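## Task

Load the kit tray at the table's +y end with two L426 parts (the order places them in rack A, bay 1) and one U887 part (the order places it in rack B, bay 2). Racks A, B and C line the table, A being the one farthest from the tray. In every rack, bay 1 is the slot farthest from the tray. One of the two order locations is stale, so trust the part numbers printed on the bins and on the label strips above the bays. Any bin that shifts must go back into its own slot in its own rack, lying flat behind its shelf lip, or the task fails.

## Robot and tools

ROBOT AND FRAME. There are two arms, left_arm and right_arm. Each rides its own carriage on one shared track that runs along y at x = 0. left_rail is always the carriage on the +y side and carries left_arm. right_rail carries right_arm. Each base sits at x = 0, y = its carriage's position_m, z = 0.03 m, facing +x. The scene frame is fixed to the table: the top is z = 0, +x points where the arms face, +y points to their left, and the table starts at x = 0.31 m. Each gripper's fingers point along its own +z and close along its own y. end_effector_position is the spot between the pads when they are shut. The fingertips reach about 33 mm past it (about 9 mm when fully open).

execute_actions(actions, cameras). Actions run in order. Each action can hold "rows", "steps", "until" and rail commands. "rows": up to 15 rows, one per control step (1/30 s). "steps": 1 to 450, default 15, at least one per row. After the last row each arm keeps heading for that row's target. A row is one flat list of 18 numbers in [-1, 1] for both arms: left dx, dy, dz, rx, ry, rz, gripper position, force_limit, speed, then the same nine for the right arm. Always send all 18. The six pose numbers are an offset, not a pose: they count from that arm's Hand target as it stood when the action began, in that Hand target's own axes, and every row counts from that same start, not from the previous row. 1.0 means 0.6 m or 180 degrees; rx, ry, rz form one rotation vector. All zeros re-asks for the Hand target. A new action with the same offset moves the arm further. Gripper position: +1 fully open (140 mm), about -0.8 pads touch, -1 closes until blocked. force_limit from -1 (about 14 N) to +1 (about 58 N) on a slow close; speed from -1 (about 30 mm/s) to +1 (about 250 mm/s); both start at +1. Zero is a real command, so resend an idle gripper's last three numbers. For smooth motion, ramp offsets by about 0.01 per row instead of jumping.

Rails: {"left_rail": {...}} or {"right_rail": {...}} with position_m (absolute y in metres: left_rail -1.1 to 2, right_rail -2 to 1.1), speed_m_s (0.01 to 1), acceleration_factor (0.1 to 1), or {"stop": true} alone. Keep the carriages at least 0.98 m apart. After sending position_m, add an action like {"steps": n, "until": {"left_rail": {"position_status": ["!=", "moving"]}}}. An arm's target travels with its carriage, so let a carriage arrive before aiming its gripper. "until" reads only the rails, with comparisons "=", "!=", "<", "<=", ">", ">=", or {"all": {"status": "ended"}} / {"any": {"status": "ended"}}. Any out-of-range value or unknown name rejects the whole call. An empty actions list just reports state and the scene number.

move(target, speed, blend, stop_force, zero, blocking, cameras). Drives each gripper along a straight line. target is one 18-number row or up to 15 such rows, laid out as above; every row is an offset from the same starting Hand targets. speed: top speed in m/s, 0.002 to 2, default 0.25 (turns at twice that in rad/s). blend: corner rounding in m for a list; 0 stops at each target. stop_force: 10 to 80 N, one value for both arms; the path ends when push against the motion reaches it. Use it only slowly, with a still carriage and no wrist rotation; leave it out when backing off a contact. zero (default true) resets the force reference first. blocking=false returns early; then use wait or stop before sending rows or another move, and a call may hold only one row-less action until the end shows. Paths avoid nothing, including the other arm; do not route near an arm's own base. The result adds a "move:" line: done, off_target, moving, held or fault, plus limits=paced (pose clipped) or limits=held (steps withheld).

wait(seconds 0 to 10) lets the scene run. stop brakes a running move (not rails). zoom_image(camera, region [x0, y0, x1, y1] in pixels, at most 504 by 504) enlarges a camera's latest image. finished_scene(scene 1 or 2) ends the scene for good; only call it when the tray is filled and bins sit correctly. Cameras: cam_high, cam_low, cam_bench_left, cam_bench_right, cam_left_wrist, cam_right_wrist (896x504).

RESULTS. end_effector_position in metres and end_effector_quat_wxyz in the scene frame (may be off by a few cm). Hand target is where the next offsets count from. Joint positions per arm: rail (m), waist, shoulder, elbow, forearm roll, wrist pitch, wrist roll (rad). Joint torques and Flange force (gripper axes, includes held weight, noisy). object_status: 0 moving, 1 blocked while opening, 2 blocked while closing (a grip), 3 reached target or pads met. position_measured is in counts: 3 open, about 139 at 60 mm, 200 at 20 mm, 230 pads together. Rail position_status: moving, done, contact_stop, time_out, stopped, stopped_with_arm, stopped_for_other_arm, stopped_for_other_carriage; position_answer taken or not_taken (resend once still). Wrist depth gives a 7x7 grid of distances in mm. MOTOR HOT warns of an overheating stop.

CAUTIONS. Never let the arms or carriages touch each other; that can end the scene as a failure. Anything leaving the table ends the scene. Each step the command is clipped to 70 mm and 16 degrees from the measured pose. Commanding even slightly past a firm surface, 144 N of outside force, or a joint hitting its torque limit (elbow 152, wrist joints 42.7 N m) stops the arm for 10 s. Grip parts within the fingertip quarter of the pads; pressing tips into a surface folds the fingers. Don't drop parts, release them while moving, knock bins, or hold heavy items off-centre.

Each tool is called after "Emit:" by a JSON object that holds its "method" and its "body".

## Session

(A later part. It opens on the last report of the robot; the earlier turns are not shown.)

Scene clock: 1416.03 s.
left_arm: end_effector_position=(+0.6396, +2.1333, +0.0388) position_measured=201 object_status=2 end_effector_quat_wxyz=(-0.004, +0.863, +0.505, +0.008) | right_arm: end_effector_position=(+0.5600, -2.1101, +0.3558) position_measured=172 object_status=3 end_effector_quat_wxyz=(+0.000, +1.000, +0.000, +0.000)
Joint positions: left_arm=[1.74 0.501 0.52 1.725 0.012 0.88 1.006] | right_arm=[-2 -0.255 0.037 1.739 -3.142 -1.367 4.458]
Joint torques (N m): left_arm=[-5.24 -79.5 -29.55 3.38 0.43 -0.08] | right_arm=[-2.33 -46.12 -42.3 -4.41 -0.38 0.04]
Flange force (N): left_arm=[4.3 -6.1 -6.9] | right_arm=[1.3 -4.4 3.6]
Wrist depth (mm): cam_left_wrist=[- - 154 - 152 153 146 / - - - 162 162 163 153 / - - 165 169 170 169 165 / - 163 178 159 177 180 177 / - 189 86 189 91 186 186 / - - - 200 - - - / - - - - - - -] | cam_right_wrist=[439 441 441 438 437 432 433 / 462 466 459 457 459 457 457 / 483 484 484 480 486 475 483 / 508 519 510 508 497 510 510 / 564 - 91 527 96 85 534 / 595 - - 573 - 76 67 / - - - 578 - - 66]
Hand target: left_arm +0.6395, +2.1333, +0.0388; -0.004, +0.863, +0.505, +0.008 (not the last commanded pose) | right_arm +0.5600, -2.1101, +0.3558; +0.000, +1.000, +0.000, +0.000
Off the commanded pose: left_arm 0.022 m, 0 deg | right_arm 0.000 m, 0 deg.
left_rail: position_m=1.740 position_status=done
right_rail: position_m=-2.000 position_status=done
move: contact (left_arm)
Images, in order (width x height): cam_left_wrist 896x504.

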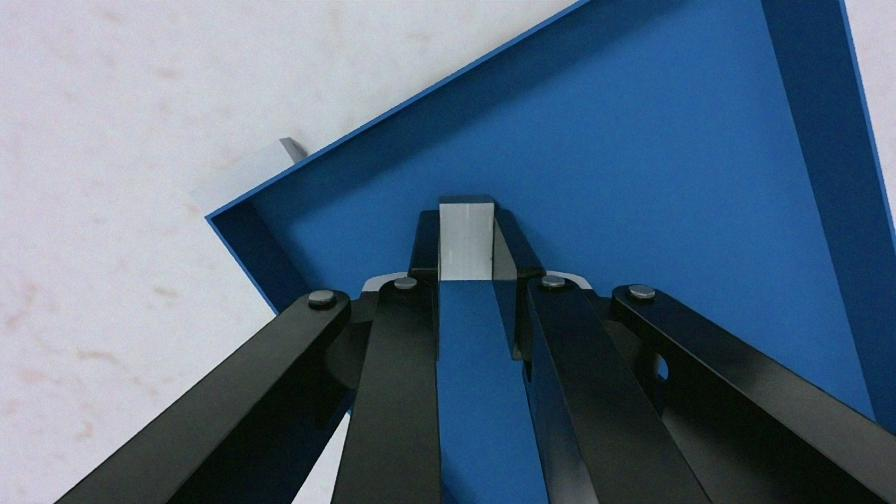

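Emit:
{"method": "move", "body": {"target": [[0,0,0,0,0,0,-0.45,0,-0.8,0,0,0,0,0,0,-0.34,1,0],[0,0,-0.4467,0,0,0,-0.45,0,-0.8,0,0,0,0,0,0,-0.34,1,0]], "speed": 0.2, "cameras": ["cam_left_wrist"]}}

Emit:
{"method": "execute_actions", "body": {"actions": [{"left_rail":{"position_m":-0.8,"acceleration_factor":1},"steps":450,"until":{"left_rail":{"position_status":["!=","moving"]}}}], "cameras": []}}

Emit:
{"method": "move", "body": {"target": [-0.034,-0.109,0.169,0,0,-0.144,-0.45,0,0,0,0,0,0,0,0,-0.34,1,0], "speed": 0.25, "cameras": ["cam_left_wrist"]}}

Scene clock: 1431.17 s.
left_arm: end_effector_position=(+0.6370, +2.1292, +0.3068) position_measured=186 object_status=3 end_effector_quat_wxyz=(-0.004, +0.863, +0.505, +0.008) | right_arm: end_effector_position=(+0.5600, -2.1101, +0.3558) position_measured=172 object_status=3 end_effector_quat_wxyz=(+0.000, +1.000, +0.000, +0.000)
Joint positions: left_arm=[1.74 0.498 0.323 1.484 0.009 1.318 1.008] | right_arm=[-2 -0.255 0.037 1.739 -3.142 -1.367 4.458]
Joint torques (N m): left_arm=[-5.11 -75.31 -41.87 4.27 0.28 -0.05] | right_arm=[-2.55 -45.87 -42.34 -4.41 -0.37 0.04]
Flange force (N): left_arm=[3.6 -5.8 1.8] | right_arm=[1.0 -4.1 3.4]
Wrist depth (mm): cam_left_wrist=[- - - 388 - - - / - - - 413 - - - / - - - - - - - / - - - 150 - - - / 475 - 92 - - 90 - / - - - - - - - / - - - - - - -] | cam_right_wrist=[438 439 435 436 436 432 437 / 460 463 459 459 456 457 - / 487 485 485 480 469 480 479 / 513 516 512 504 494 509 509 / 550 535 91 535 96 85 532 / 592 - - 580 - 76 67 / - - - 576 - - 66]
Hand target: left_arm +0.6370, +2.1292, +0.3068; -0.004, +0.863, +0.505, +0.008 | right_arm +0.5600, -2.1101, +0.3558; +0.000, +1.000, +0.000, +0.000
Off the commanded pose: left_arm 0.000 m, 0 deg | right_arm 0.000 m, 0 deg.
left_rail: position_m=1.740 position_status=done
right_rail: position_m=-2.000 position_status=done
move: done
Images, in order (width x height): cam_left_wrist 896x504.

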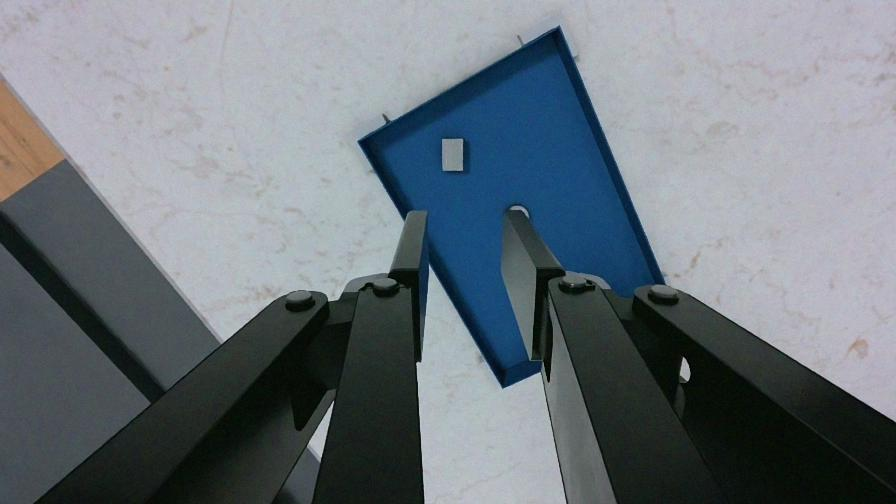

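Scene clock: 1435.53 s.
left_arm: end_effector_position=(+0.6370, -0.4108, +0.3068) position_measured=186 object_status=3 end_effector_quat_wxyz=(-0.004, +0.863, +0.505, +0.008) | right_arm: end_effector_position=(+0.5600, -2.1101, +0.3558) position_measured=172 object_status=3 end_effector_quat_wxyz=(+0.000, +1.000, +0.000, +0.000)
Joint positions: left_arm=[-0.8 0.498 0.323 1.484 0.009 1.318 1.008] | right_arm=[-2 -0.255 0.037 1.739 -3.142 -1.367 4.458]
Joint torques (N m): left_arm=[-4.85 -74.99 -41.71 4.25 0.27 -0.04] | right_arm=[-2.67 -46.04 -42.4 -4.44 -0.36 0.06]
Flange force (N): left_arm=[3.4 -6.2 1.5] | right_arm=[1.0 -4.6 3.2]
Wrist depth (mm): cam_left_wrist=[- - - - - 308 306 / - - - 415 - 315 281 / - 433 432 425 416 418 292 / - - - 148 147 359 - / 484 - 92 - - 89 - / 522 - - - - - - / - - - - - - -] | cam_right_wrist=[443 436 439 431 433 432 421 / 465 464 457 462 457 454 459 / 488 488 487 483 482 482 478 / 509 518 508 503 146 507 505 / 550 - 91 536 96 85 529 / 593 - - 573 - 76 67 / - - - 580 - - 66]
Hand target: left_arm +0.6370, -0.4108, +0.3068; -0.004, +0.863, +0.505, +0.008 | right_arm +0.5600, -2.1101, +0.3558; +0.000, +1.000, +0.000, +0.000
Tool commands: left_gripper/position=-0.45 left_gripper/force_limit=+0.0 left_gripper/speed=-0.8 right_gripper/position=-0.34 right_gripper/force_limit=+1.0 right_gripper/speed=+0.0
Off the commanded pose: left_arm 0.000 m, 0 deg | right_arm 0.000 m, 0 deg.
left_rail: position_m=-0.800 position_status=done
right_rail: position_m=-2.000 position_status=done
No camera images: "cameras" was empty.

Scene clock: 1436.83 s.
left_arm: end_effector_position=(+0.5710, -0.3950, +0.2050) position_measured=186 object_status=3 end_effector_quat_wxyz=(-0.002, +0.728, +0.686, +0.009) | right_arm: end_effector_position=(+0.5600, -2.1101, +0.3558) position_measured=172 object_status=3 end_effector_quat_wxyz=(+0.000, +1.000, +0.000, +0.000)
Joint positions: left_arm=[-0.8 0.564 0.306 1.701 0.009 1.118 0.62] | right_arm=[-2 -0.255 0.037 1.739 -3.142 -1.367 4.458]
Joint torques (N m): left_arm=[-5.28 -70.54 -38.72 3.96 0.28 -0.07] | right_arm=[-2.34 -45.91 -42.26 -4.5 -0.4 0.06]
Flange force (N): left_arm=[6.4 -4.2 1.3] | right_arm=[0.6 -4.4 2.9]
Wrist depth (mm): cam_left_wrist=[- - - - - 294 289 / - - - 318 313 - - / 344 - - 331 333 - 341 / 373 - - 170 293 350 348 / 379 - 92 - - 96 346 / - - - - - - 271 / - - - - - - -] | cam_right_wrist=[448 441 436 437 438 433 433 / 461 462 460 460 459 456 452 / 488 487 485 488 479 487 509 / 522 513 510 504 497 511 505 / 557 538 91 540 96 85 517 / 596 - - 585 - 76 67 / - - - 575 - - 66]
Hand target: left_arm +0.5709, -0.3950, +0.2050; -0.002, +0.728, +0.686, +0.009 | right_arm +0.5600, -2.1101, +0.3558; +0.000, +1.000, +0.000, +0.000
Off the commanded pose: left_arm 0.000 m, 0 deg | right_arm 0.000 m, 0 deg.
left_rail: position_m=-0.800 position_status=done
right_rail: position_m=-2.000 position_status=done
move: done
Images, in order (width x height): cam_left_wrist 896x504.

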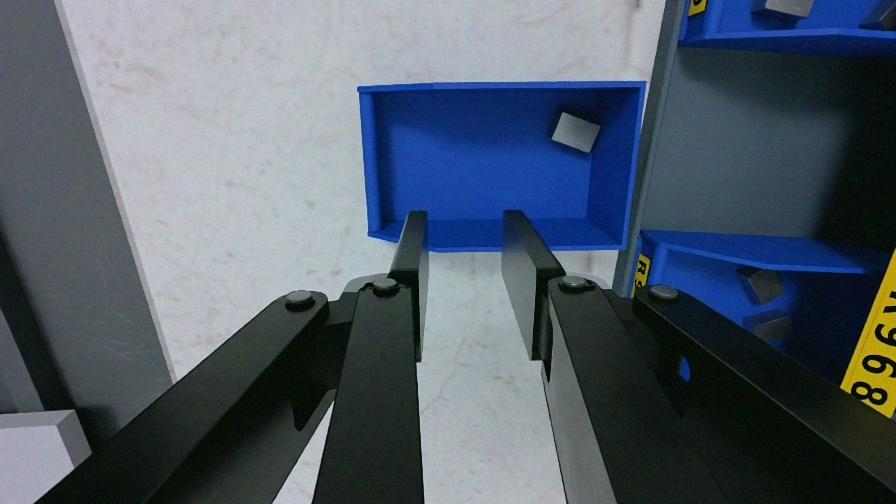

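Emit:
{"method": "move", "body": {"target": [[0.008,-0.0953,0.175,0,0,0,-0.45,0,0,0,0,0,0,0,0,-0.34,1,0],[0.008,-0.0953,0.272,0,0,0,-0.45,0,0,0,0,0,0,0,0,-0.34,1,0],[0.008,-0.0953,0.272,0,0,0,-1,0,-1,0,0,0,0,0,0,-0.34,1,0]], "speed": 0.1, "cameras": ["cam_left_wrist"]}}

Scene clock: 1462.53 s.
left_arm: end_effector_position=(+0.5157, -0.3843, +0.0414) position_measured=217 object_status=0 end_effector_quat_wxyz=(-0.002, +0.728, +0.686, +0.009) | right_arm: end_effector_position=(+0.5600, -2.1101, +0.3558) position_measured=172 object_status=3 end_effector_quat_wxyz=(+0.000, +1.000, +0.000, +0.000)
Joint positions: left_arm=[-0.8 0.623 0.405 1.909 0.01 0.81 0.676] | right_arm=[-2 -0.255 0.037 1.739 -3.142 -1.367 4.458]
Joint torques (N m): left_arm=[-5.62 -66.67 -29.67 3.09 -0.77 -0.03] | right_arm=[-2.35 -45.86 -42.34 -4.47 -0.36 0.08]
Flange force (N): left_arm=[4.1 -7.4 -8.8] | right_arm=[0.8 -3.9 3.8]
Wrist depth (mm): cam_left_wrist=[- - - - 158 - - / - - - - 164 164 164 / - - - 172 171 172 162 / - - - 121 180 181 181 / - - 86 - 94 188 188 / - - - - - - 145 / - - - - - - -] | cam_right_wrist=[438 437 435 440 435 430 435 / 461 462 458 461 455 457 455 / 484 488 484 482 479 474 478 / 518 513 507 144 500 509 508 / 547 532 91 116 96 85 - / - - - 585 - 76 67 / - - - 582 - - 66]
Hand target: left_arm +0.5157, -0.3843, +0.0414; -0.002, +0.728, +0.686, +0.009 | right_arm +0.5600, -2.1101, +0.3558; +0.000, +1.000, +0.000, +0.000
Off the commanded pose: left_arm 0.000 m, 0 deg | right_arm 0.000 m, 0 deg.
left_rail: position_m=-0.800 position_status=done
right_rail: position_m=-2.000 position_status=done
move: done
Images, in order (width x height): cam_left_wrist 896x504.

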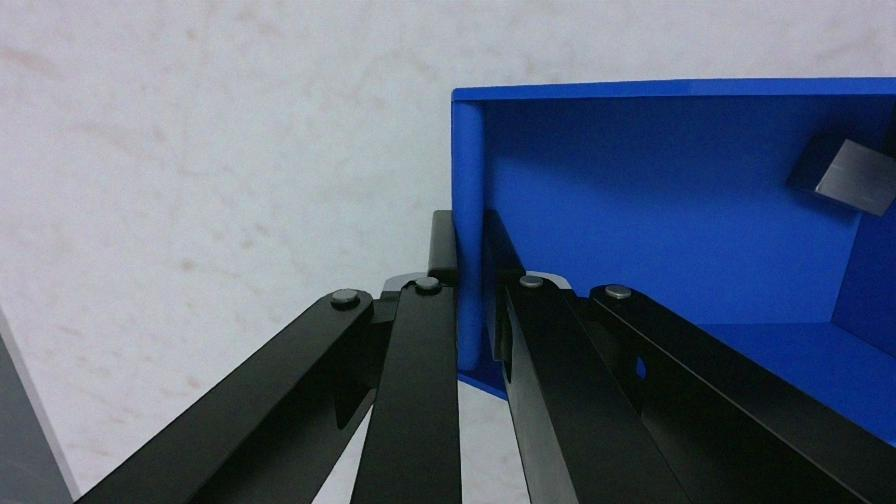

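Emit:
{"method": "move", "body": {"target": [[0,0,0,0,0,0,-0.45,0,0,0,0,0,0,0,0,-0.34,1,0],[0,0,-0.0117,0,0,0,-0.45,0,0,0,0,0,0,0,0,-0.34,1,0],[0,0,-0.0117,0,0,0,-1,0,-1,0,0,0,0,0,0,-0.34,1,0],[0.0,-0.03,-0.0767,0,0,0,-1,0,-1,0,0,0,0,0,0,-0.34,1,0]], "speed": 0.04, "cameras": ["cam_left_wrist","cam_high"]}}

Scene clock: 1479.60 s.
left_arm: end_effector_position=(+0.4972, -0.3840, +0.0872) position_measured=218 object_status=2 end_effector_quat_wxyz=(-0.002, +0.728, +0.686, +0.009) | right_arm: end_effector_position=(+0.5600, -2.1101, +0.3558) position_measured=172 object_status=3 end_effector_quat_wxyz=(+0.000, +1.000, +0.000, +0.000)
Joint positions: left_arm=[-0.8 0.64 0.336 1.907 0.009 0.882 0.694] | right_arm=[-2 -0.255 0.037 1.739 -3.142 -1.367 4.458]
Joint torques (N m): left_arm=[-5.29 -69.67 -34.62 3.34 0.1 -0.06] | right_arm=[-2.47 -46.02 -42.34 -4.46 -0.38 0.07]
Flange force (N): left_arm=[6.2 -4.9 3.9] | right_arm=[0.9 -3.9 2.9]
Wrist depth (mm): cam_left_wrist=[- - - - - - 203 / - 202 - - 171 174 174 / - - - - 178 180 168 / 245 - 230 133 189 189 188 / 258 - 86 - 94 193 180 / 270 - - - - - 145 / - - - - - - -] | cam_right_wrist=[439 438 434 434 434 438 433 / 465 466 460 435 457 459 454 / 491 482 486 485 487 480 479 / 515 521 509 508 497 508 508 / 552 532 91 116 96 85 533 / - - - 582 - 76 67 / - - - 578 - - 66]
Hand target: left_arm +0.4973, -0.3839, +0.0872; -0.002, +0.728, +0.686, +0.009 | right_arm +0.5600, -2.1101, +0.3558; +0.000, +1.000, +0.000, +0.000
Off the commanded pose: left_arm 0.000 m, 0 deg | right_arm 0.000 m, 0 deg.
left_rail: position_m=-0.800 position_status=done
right_rail: position_m=-2.000 position_status=done
move: done
Images, in order (width x height): cam_high 896x504, cam_left_wrist 896x504.

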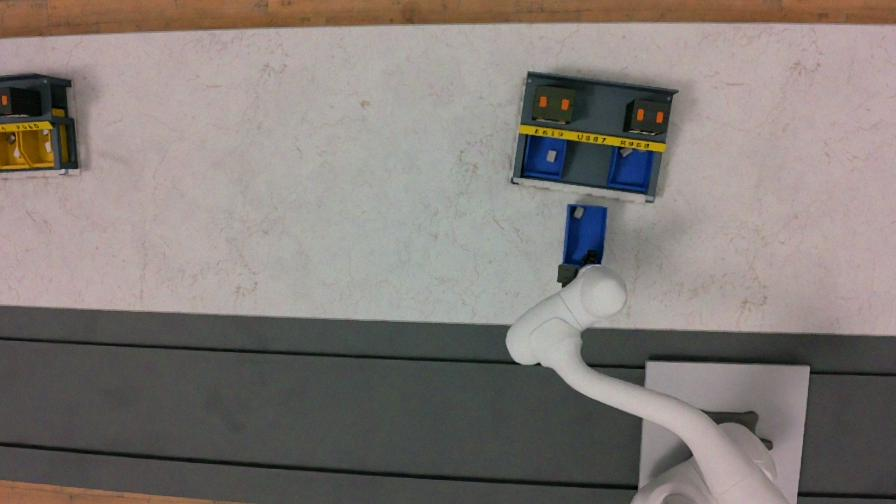

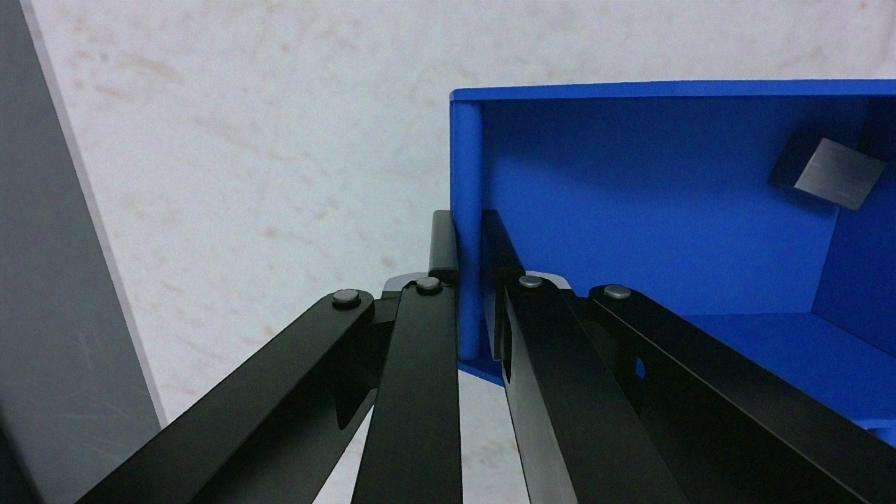

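Emit:
{"method": "zoom_image", "body": {"camera": "cam_high", "region": [500, 60, 690, 210]}}

Scaled by 2.653 from the camera's 896x504 image, which has a finer 1280x720 frame.

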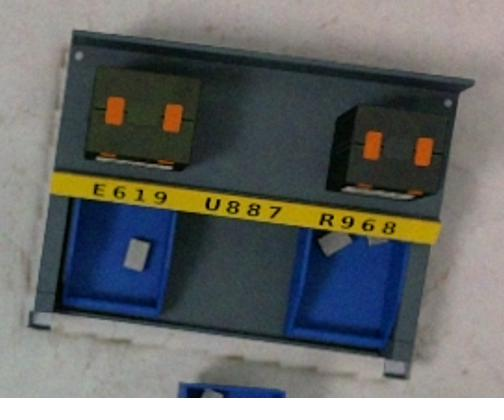

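Emit:
{"method": "move", "body": {"target": [[0.0615,0.0051,-0.005,0,0,0.0267,-1,0,-1,0,0,0,0,0,0,-0.34,1,0],[0.0462,0.1895,-0.005,0,0,0.0267,-1,0,-1,0,0,0,0,0,0,-0.34,1,0]], "speed": 0.06, "cameras": ["cam_left_wrist","cam_high"]}}

Emit:
{"method": "zoom_image", "body": {"camera": "cam_high", "region": [500, 60, 690, 240]}}

Scene clock: 1527.43 s.
left_arm: end_effector_position=(+0.6124, -0.3631, +0.0917) position_measured=218 object_status=2 end_effector_quat_wxyz=(-0.003, +0.756, +0.655, +0.009) | right_arm: end_effector_position=(+0.5600, -2.1101, +0.3558) position_measured=172 object_status=3 end_effector_quat_wxyz=(+0.000, +1.000, +0.000, +0.000)
Joint positions: left_arm=[-0.8 0.57 0.471 1.689 0.009 0.965 0.709] | right_arm=[-2 -0.255 0.037 1.739 -3.142 -1.367 4.458]
Joint torques (N m): left_arm=[-5.13 -85.36 -36.7 3.56 0.12 -0.04] | right_arm=[-2.32 -46 -42.27 -4.45 -0.36 0.03]
Flange force (N): left_arm=[5.8 -4.5 3.7] | right_arm=[0.7 -4.2 3.0]
Wrist depth (mm): cam_left_wrist=[- - - - - 184 194 / - - - - 172 174 174 / - - - 221 179 181 168 / - - - 134 188 190 189 / - - 86 - 94 192 180 / - - - - - - 152 / - - - - - - -] | cam_right_wrist=[442 451 435 435 433 431 432 / 460 462 460 460 456 455 458 / 487 477 485 483 482 478 487 / 518 512 508 501 497 506 504 / 546 535 91 534 96 85 524 / 589 - - 585 - 76 67 / - - - 576 - - 66]
Hand target: left_arm +0.6124, -0.3631, +0.0916; -0.003, +0.756, +0.655, +0.009 | right_arm +0.5600, -2.1101, +0.3558; +0.000, +1.000, +0.000, +0.000
Off the commanded pose: left_arm 0.000 m, 0 deg | right_arm 0.000 m, 0 deg.
left_rail: position_m=-0.800 position_status=done
right_rail: position_m=-2.000 position_status=done
move: done
Images, in order (width x height): cam_high 896x504, cam_left_wrist 896x504.

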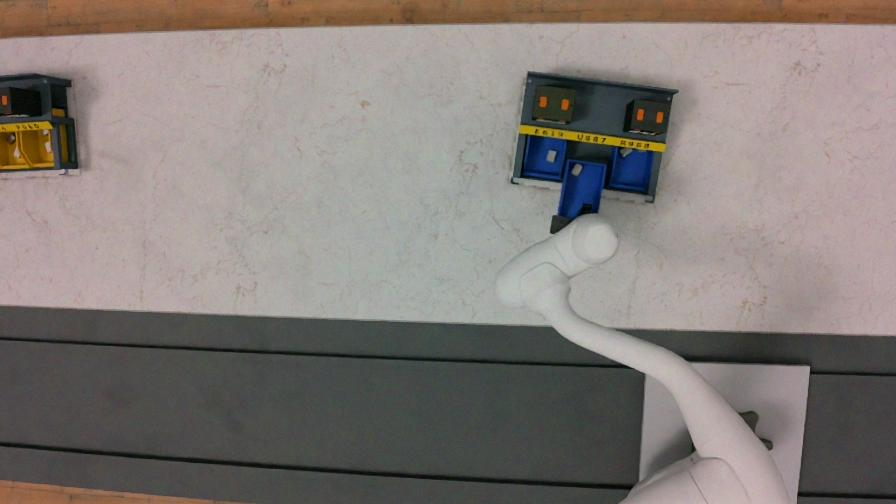

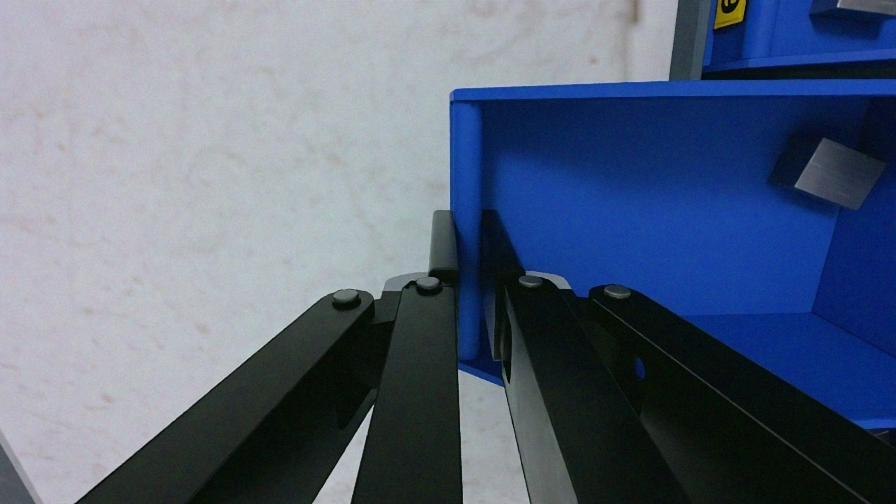

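Scaled by 2.653 from the camera's 896x504 image, which has a finer 1280x720 frame.

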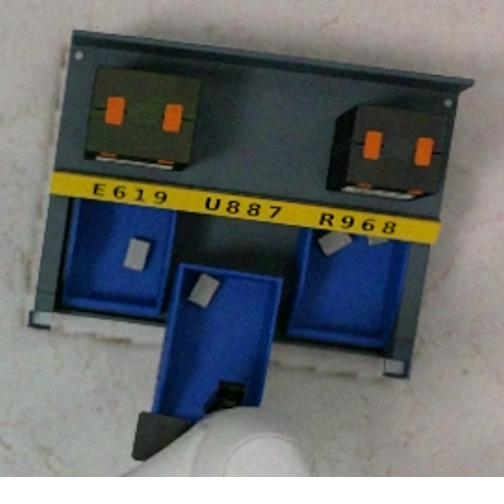

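Emit:
{"method": "move", "body": {"target": [[-0.005,0,0.0027,0.055,0,0,-1,0,-1,0,0,0,0,0,0,-0.34,1,0],[-0.005,0.083,0.0027,0.055,0,0,-1,0,-1,0,0,0,0,0,0,-0.34,1,0]], "speed": 0.04, "cameras": ["cam_left_wrist"]}}

Scene clock: 1539.97 s.
left_arm: end_effector_position=(+0.6613, -0.3731, +0.0903) position_measured=218 object_status=2 end_effector_quat_wxyz=(-0.068, +0.753, +0.653, -0.048) | right_arm: end_effector_position=(+0.5600, -2.1101, +0.3558) position_measured=172 object_status=3 end_effector_quat_wxyz=(+0.000, +1.000, +0.000, +0.000)
Joint positions: left_arm=[-0.8 0.483 0.584 1.514 0.12 1.171 0.571] | right_arm=[-2 -0.255 0.037 1.739 -3.142 -1.367 4.458]
Joint torques (N m): left_arm=[-5.06 -96.83 -37.94 4.01 0.59 -0.07] | right_arm=[-2.29 -46.1 -42.34 -4.44 -0.38 0.08]
Flange force (N): left_arm=[5.1 -2.9 4.1] | right_arm=[0.5 -4.2 2.9]
Wrist depth (mm): cam_left_wrist=[- - - - - 175 156 / - - - 169 172 174 174 / - - - - 179 180 167 / - - - 132 188 190 188 / - - 86 - 94 192 181 / - - - - - - 152 / - - - - - - -] | cam_right_wrist=[442 436 439 436 432 432 432 / 464 461 460 457 463 454 463 / 488 486 482 485 480 483 478 / 527 518 511 506 141 509 508 / 545 533 91 529 96 85 530 / 590 - - 578 - 76 67 / - - - 582 - - 66]
Hand target: left_arm +0.6613, -0.3731, +0.0903; -0.068, +0.753, +0.653, -0.048 | right_arm +0.5600, -2.1101, +0.3558; +0.000, +1.000, +0.000, +0.000
Off the commanded pose: left_arm 0.000 m, 0 deg | right_arm 0.000 m, 0 deg.
left_rail: position_m=-0.800 position_status=done
right_rail: position_m=-2.000 position_status=done
move: done
Images, in order (width x height): cam_left_wrist 896x504.

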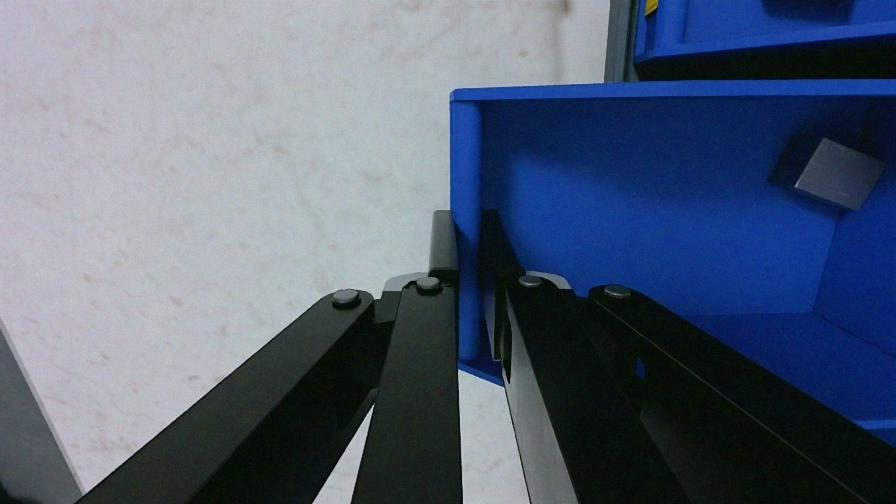

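Emit:
{"method": "move", "body": {"target": [0,0.1033,0.0102,-0.0275,0,0,-1,0,-1,0,0,0,0,0,0,-0.34,1,0], "speed": 0.03, "stop_force": 20, "cameras": ["cam_left_wrist"]}}

Scene clock: 1550.37 s.
left_arm: end_effector_position=(+0.7208, -0.3815, +0.0741) position_measured=218 object_status=2 end_effector_quat_wxyz=(-0.035, +0.755, +0.654, -0.020) | right_arm: end_effector_position=(+0.5600, -2.1101, +0.3558) position_measured=172 object_status=3 end_effector_quat_wxyz=(+0.000, +1.000, +0.000, +0.000)
Joint positions: left_arm=[-0.8 0.461 0.63 1.461 0.065 1.107 0.573] | right_arm=[-2 -0.255 0.037 1.739 -3.142 -1.367 4.458]
Joint torques (N m): left_arm=[-5.16 -101.38 -38.3 3.9 0.38 -0.07] | right_arm=[-2.41 -46.02 -42.31 -4.44 -0.37 0.06]
Flange force (N): left_arm=[5.2 -2.9 4.0] | right_arm=[0.6 -4.3 3.0]
Wrist depth (mm): cam_left_wrist=[- - - 148 172 151 160 / 207 - - - 172 174 174 / - 214 - - 179 180 168 / - - - 134 188 190 189 / - - 86 - 94 192 183 / - - - - - - 153 / - - - - - - -] | cam_right_wrist=[439 437 433 433 435 435 440 / 481 463 462 457 463 454 453 / 497 488 483 479 477 480 485 / 519 511 507 509 141 509 507 / 547 - 90 529 96 85 532 / 596 - - 582 - 76 67 / - - - 578 - - 66]
Hand target: left_arm +0.7208, -0.3815, +0.0741; -0.035, +0.755, +0.654, -0.020 | right_arm +0.5600, -2.1101, +0.3558; +0.000, +1.000, +0.000, +0.000
Off the commanded pose: left_arm 0.000 m, 0 deg | right_arm 0.000 m, 0 deg.
left_rail: position_m=-0.800 position_status=done
right_rail: position_m=-2.000 position_status=done
move: done
Images, in order (width x height): cam_left_wrist 896x504.

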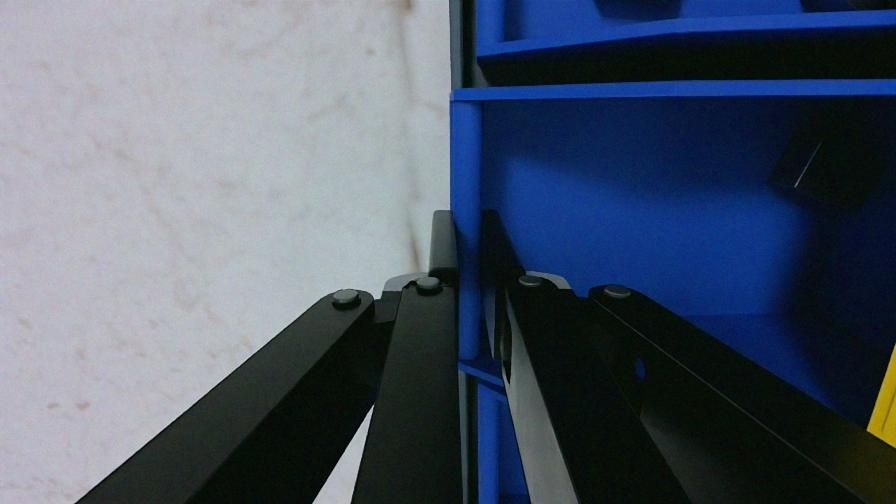

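Emit:
{"method": "move", "body": {"target": [0,0.0208,-0.0018,-0.01,0,0,-1,0,-1,0,0,0,0,0,0,-0.34,1,0], "speed": 0.03, "stop_force": 20, "cameras": []}}

Emit:
{"method": "move", "body": {"target": [0,0.001,0.03,-0.0175,0,0,-1,0,-1,0,0,0,0,0,0,-0.34,1,0], "speed": 0.02, "stop_force": 12, "cameras": ["cam_left_wrist","cam_high"]}}

Emit:
{"method": "zoom_image", "body": {"camera": "cam_left_wrist", "region": [350, 0, 650, 300]}}

Scene clock: 1563.63 s.
left_arm: end_effector_position=(+0.7332, -0.3833, +0.0742) position_measured=218 object_status=2 end_effector_quat_wxyz=(-0.023, +0.756, +0.655, -0.009) | right_arm: end_effector_position=(+0.5600, -2.1101, +0.3558) position_measured=172 object_status=3 end_effector_quat_wxyz=(+0.000, +1.000, +0.000, +0.000)
Joint positions: left_arm=[-0.8 0.46 0.632 1.457 0.046 1.084 0.581] | right_arm=[-2 -0.255 0.037 1.739 -3.142 -1.367 4.458]
Joint torques (N m): left_arm=[-5.05 -101.51 -38.39 3.84 0.3 -0.07] | right_arm=[-2.58 -46.02 -42.36 -4.44 -0.38 0.07]
Flange force (N): left_arm=[4.9 -2.7 4.3] | right_arm=[0.8 -4.6 3.3]
Wrist depth (mm): cam_left_wrist=[- - - 175 145 151 165 / - - - 181 172 174 175 / - - - 181 179 181 168 / - 226 - 132 188 190 190 / - - 86 - 94 192 170 / - - - - - - 114 / - - - - - - -] | cam_right_wrist=[443 439 439 436 435 434 433 / 465 458 464 460 458 454 456 / 490 488 487 481 482 480 479 / 512 513 504 505 496 508 506 / 557 533 91 534 96 85 536 / 596 - - 576 - 76 67 / - - - 578 - - 66]
Hand target: left_arm +0.7332, -0.3833, +0.0742; -0.023, +0.756, +0.655, -0.009 | right_arm +0.5600, -2.1101, +0.3558; +0.000, +1.000, +0.000, +0.000
Off the commanded pose: left_arm 0.000 m, 0 deg | right_arm 0.000 m, 0 deg.
left_rail: position_m=-0.800 position_status=done
right_rail: position_m=-2.000 position_status=done
move: done
No camera images: "cameras" was empty.

Scene clock: 1565.60 s.
left_arm: end_effector_position=(+0.7330, -0.3829, +0.0562) position_measured=218 object_status=2 end_effector_quat_wxyz=(-0.003, +0.756, +0.655, +0.009) | right_arm: end_effector_position=(+0.5600, -2.1101, +0.3558) position_measured=172 object_status=3 end_effector_quat_wxyz=(+0.000, +1.000, +0.000, +0.000)
Joint positions: left_arm=[-0.8 0.473 0.626 1.503 0.011 0.997 0.61] | right_arm=[-2 -0.255 0.037 1.739 -3.142 -1.367 4.458]
Joint torques (N m): left_arm=[-5.41 -99.28 -37 3.7 0.19 -0.03] | right_arm=[-2.46 -46.05 -42.3 -4.45 -0.37 0.05]
Flange force (N): left_arm=[5.5 -3.3 3.3] | right_arm=[-0.6 -4.8 2.3]
Wrist depth (mm): cam_left_wrist=[- - - 154 147 119 126 / - - 184 170 171 173 173 / - 185 - 179 178 180 168 / - - - 133 188 188 188 / - - 86 - 94 169 183 / - - - - - - 152 / - - - - - - -] | cam_right_wrist=[440 439 439 438 435 432 435 / 457 467 461 460 458 454 454 / 497 488 493 481 479 478 478 / 522 518 506 512 500 508 507 / 542 - 91 519 96 85 528 / - - - 560 - 76 67 / - - - 583 - - 66]
Hand target: left_arm +0.7330, -0.3829, +0.0562; -0.003, +0.756, +0.655, +0.009 | right_arm +0.5600, -2.1101, +0.3558; +0.000, +1.000, +0.000, +0.000
Off the commanded pose: left_arm 0.000 m, 0 deg | right_arm 0.000 m, 0 deg.
left_rail: position_m=-0.800 position_status=done
right_rail: position_m=-2.000 position_status=done
move: done
Images, in order (width x height): cam_high 896x504, cam_left_wrist 896x504.

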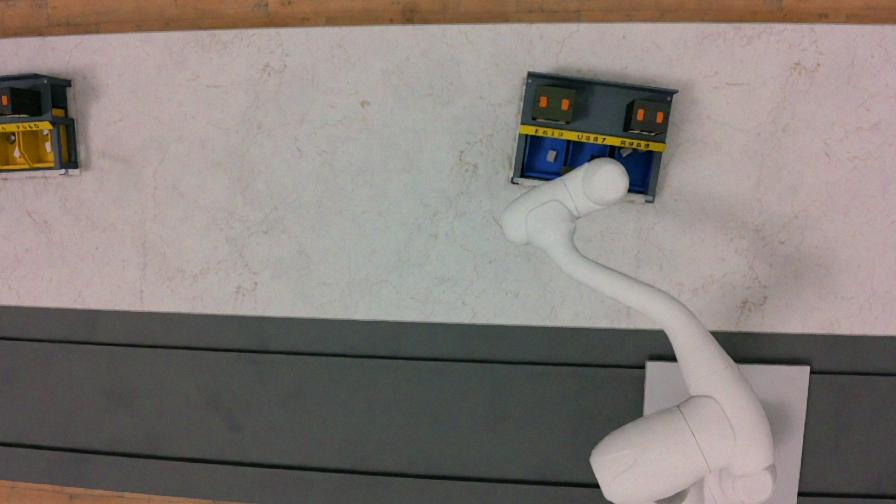

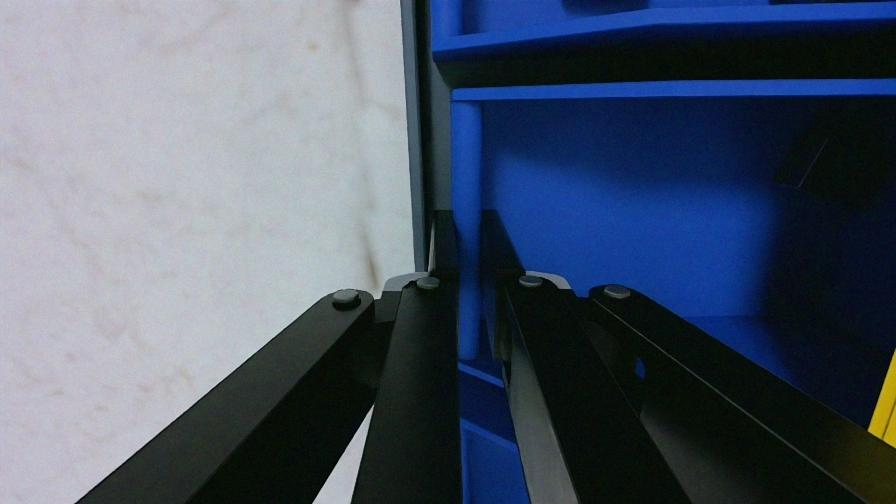

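Scaled by 1.680 from the camera's 896x504 image, which has a finer 1280x720 frame.

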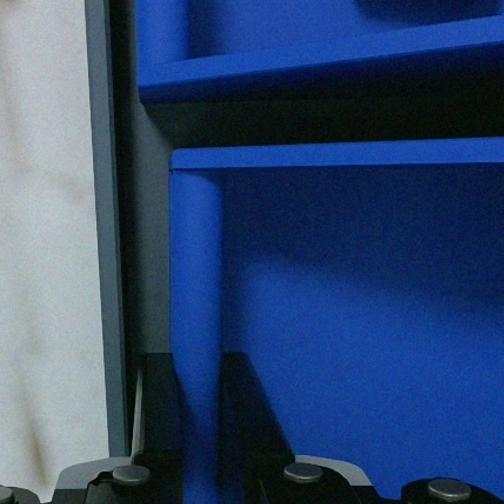

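Emit:
{"method": "move", "body": {"target": [0,-0.004,0.015,0,0,0,-1,0,-1,0,0,0,0,0,0,-0.34,1,0], "speed": 0.01, "stop_force": 10, "cameras": ["cam_left_wrist"]}}

Scene clock: 1571.87 s.
left_arm: end_effector_position=(+0.7327, -0.3828, +0.0548) position_measured=218 object_status=2 end_effector_quat_wxyz=(-0.003, +0.756, +0.655, +0.009) | right_arm: end_effector_position=(+0.5600, -2.1101, +0.3558) position_measured=172 object_status=3 end_effector_quat_wxyz=(+0.000, +1.000, +0.000, +0.000)
Joint positions: left_arm=[-0.8 0.473 0.627 1.505 0.011 0.994 0.611] | right_arm=[-2 -0.255 0.037 1.739 -3.142 -1.367 4.458]
Joint torques (N m): left_arm=[-3.73 -81.93 -29.56 4.2 -1.04 -0.09] | right_arm=[-2.51 -46.1 -42.31 -4.42 -0.36 0.05]
Flange force (N): left_arm=[1.2 -5.8 -18.3] | right_arm=[0.9 -4.9 3.2]
Wrist depth (mm): cam_left_wrist=[- 173 - 149 - 117 127 / - - - 159 172 171 173 / 186 - - - 178 179 166 / - 194 - 133 188 189 186 / - 202 86 - 94 192 183 / - - - - - - 152 / - - - - - - -] | cam_right_wrist=[448 435 436 437 435 431 429 / 460 463 459 459 459 451 457 / 487 490 488 481 479 481 479 / 508 510 509 505 497 513 499 / 551 - 91 539 96 85 540 / - - - 586 - 76 67 / - - - 576 - - 66]
Hand target: left_arm +0.7327, -0.3828, +0.0547; -0.003, +0.756, +0.655, +0.009 (not the last commanded pose) | right_arm +0.5600, -2.1101, +0.3558; +0.000, +1.000, +0.000, +0.000
Off the commanded pose: left_arm 0.008 m, 0 deg | right_arm 0.000 m, 0 deg.
left_rail: position_m=-0.800 position_status=done
right_rail: position_m=-2.000 position_status=done
move: contact (left_arm)
Images, in order (width x height): cam_left_wrist 896x504.

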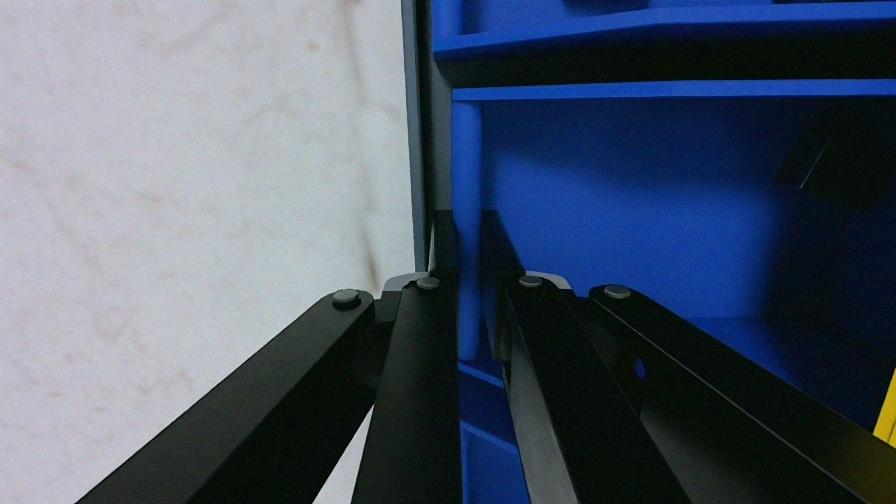

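Emit:
{"method": "move", "body": {"target": [[0,-0.005,-0.002,0,0,0,-1,0,-1,0,0,0,0,0,0,-0.34,1,0],[0,-0.005,-0.002,0,0,0,-0.45,0,-1,0,0,0,0,0,0,-0.34,1,0],[0,-0.005,-0.25,0,0,0,-0.45,0,-1,0,0,0,0,0,0,-0.34,1,0]], "speed": [0.02,0.02,0.1], "cameras": ["cam_left_wrist","cam_high"]}}

Emit:
{"method": "zoom_image", "body": {"camera": "cam_left_wrist", "region": [400, 0, 800, 400]}}

Scene clock: 1581.03 s.
left_arm: end_effector_position=(+0.7282, -0.3847, +0.2047) position_measured=186 object_status=3 end_effector_quat_wxyz=(-0.003, +0.756, +0.655, +0.009) | right_arm: end_effector_position=(+0.5600, -2.1101, +0.3558) position_measured=172 object_status=3 end_effector_quat_wxyz=(+0.000, +1.000, +0.000, +0.000)
Joint positions: left_arm=[-0.8 0.473 0.514 1.394 0.01 1.217 0.614] | right_arm=[-2 -0.255 0.037 1.739 -3.142 -1.367 4.458]
Joint torques (N m): left_arm=[-5.05 -92.51 -40.42 4.16 0.3 -0.04] | right_arm=[-2.31 -45.95 -42.28 -4.43 -0.38 0.06]
Flange force (N): left_arm=[5.4 -3.3 1.7] | right_arm=[0.9 -4.4 3.0]
Wrist depth (mm): cam_left_wrist=[300 296 - 289 293 212 221 / - - - 311 314 219 226 / - - 332 333 324 235 237 / - - - 171 278 245 250 / 379 - 92 - - 96 257 / - - - - - - 190 / - - - - - - -] | cam_right_wrist=[440 439 437 436 435 432 430 / 461 464 452 457 460 456 456 / 493 487 485 478 484 477 478 / 516 513 505 503 493 499 503 / 545 540 91 536 96 84 530 / 593 - - 582 - 76 67 / - - - 583 - - 66]
Hand target: left_arm +0.7283, -0.3847, +0.2047; -0.003, +0.756, +0.655, +0.009 | right_arm +0.5600, -2.1101, +0.3558; +0.000, +1.000, +0.000, +0.000
Off the commanded pose: left_arm 0.000 m, 0 deg | right_arm 0.000 m, 0 deg.
left_rail: position_m=-0.800 position_status=done
right_rail: position_m=-2.000 position_status=done
move: done
Images, in order (width x height): cam_high 896x504, cam_left_wrist 896x504.

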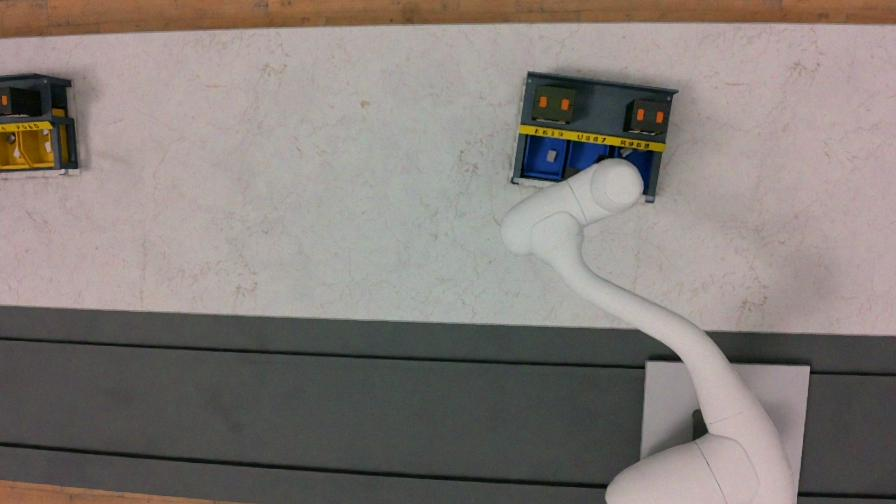

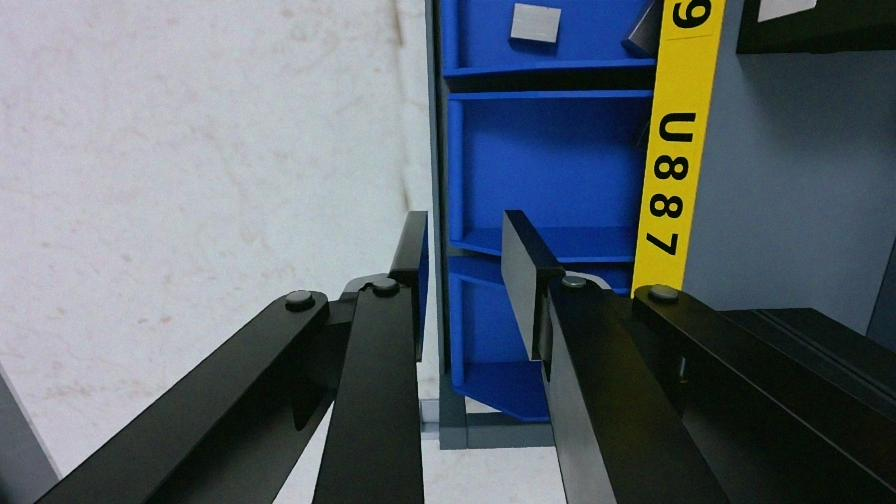

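Scaled by 1.260 from the camera's 896x504 image, which has a finer 1280x720 frame.

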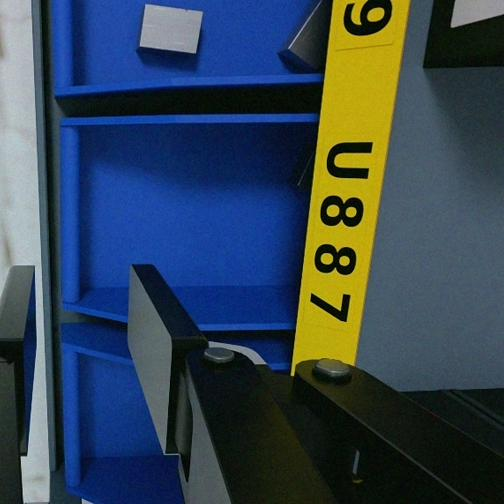

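Emit:
{"method": "move", "body": {"target": [-0.0477,-0.33,-0.2,-0.2363,0.2728,0.4093,-0.45,0,0,0,0,0,0,0,0,-0.34,1,0], "speed": 0.3, "cameras": ["cam_left_wrist","cam_bench_left"]}}

Emit:
{"method": "zoom_image", "body": {"camera": "cam_left_wrist", "region": [250, 100, 650, 400]}}

Emit:
{"method": "zoom_image", "body": {"camera": "cam_bench_left", "region": [400, 220, 580, 320]}}

Scene clock: 1595.23 s.
left_arm: end_effector_position=(+0.5271, -0.3866, +0.3228) position_measured=186 object_status=3 end_effector_quat_wxyz=(-0.007, +0.864, -0.004, +0.504) | right_arm: end_effector_position=(+0.5600, -2.1101, +0.3558) position_measured=172 object_status=3 end_effector_quat_wxyz=(+0.000, +1.000, +0.000, +0.000)
Joint positions: left_arm=[-0.8 0.974 0.02 2.152 -1.398 0.814 3.528] | right_arm=[-2 -0.255 0.037 1.739 -3.142 -1.367 4.458]
Joint torques (N m): left_arm=[-5.13 -35.81 -34.26 -0.95 1.28 -0.07] | right_arm=[-2.5 -45.78 -42.35 -4.43 -0.37 0.08]
Flange force (N): left_arm=[-5.1 -5.2 -7.0] | right_arm=[0.2 -4.5 3.1]
Wrist depth (mm): cam_left_wrist=[2586 2643 2830 2405 2615 2480 2532 / 2005 2038 - 580 484 2056 1850 / - 654 536 548 501 - - / - - - 172 448 - - / - - 92 487 - 93 - / - - - - - - - / - - - - - - -] | cam_right_wrist=[441 438 439 438 435 434 430 / 460 464 463 459 457 453 454 / 487 487 485 484 478 482 486 / 515 511 512 504 499 508 507 / 551 533 91 115 96 85 519 / - - - 582 - 76 67 / - - - 585 - - 66]
Hand target: left_arm +0.5270, -0.3866, +0.3227; -0.007, +0.864, -0.004, +0.504 | right_arm +0.5600, -2.1101, +0.3558; +0.000, +1.000, +0.000, +0.000
Off the commanded pose: left_arm 0.000 m, 0 deg | right_arm 0.000 m, 0 deg.
left_rail: position_m=-0.800 position_status=done
right_rail: position_m=-2.000 position_status=done
move: done
Images, in order (width x height): cam_bench_left 896x504, cam_left_wrist 896x504.

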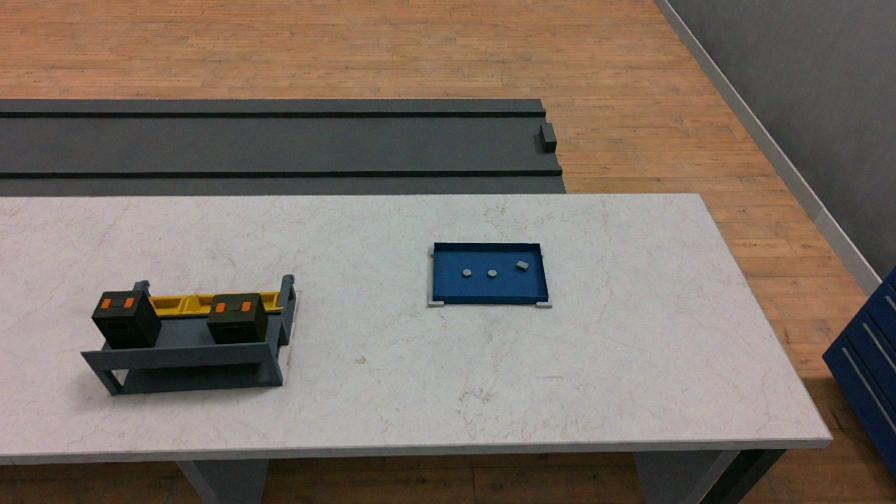

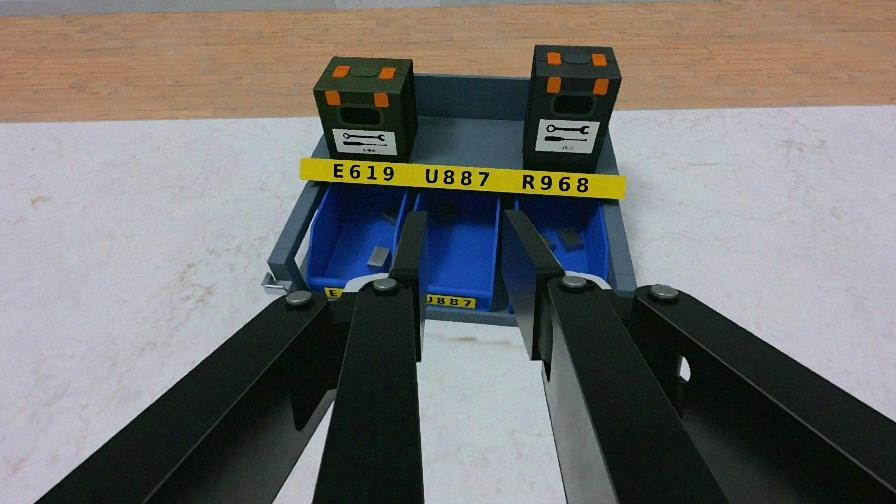

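Scaled by 1.260 from the camera's 896x504 image, which has a finer 1280x720 frame.

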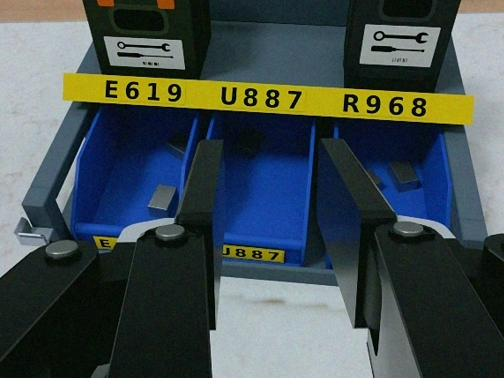

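Scaled by 2.800 from the camera's 896x504 image, which has a finer 1280x720 frame.

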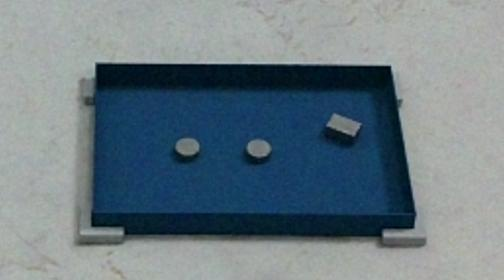

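Emit:
{"method": "finished_scene", "body": {"scene": 1}}

The scene is finished: the task was done.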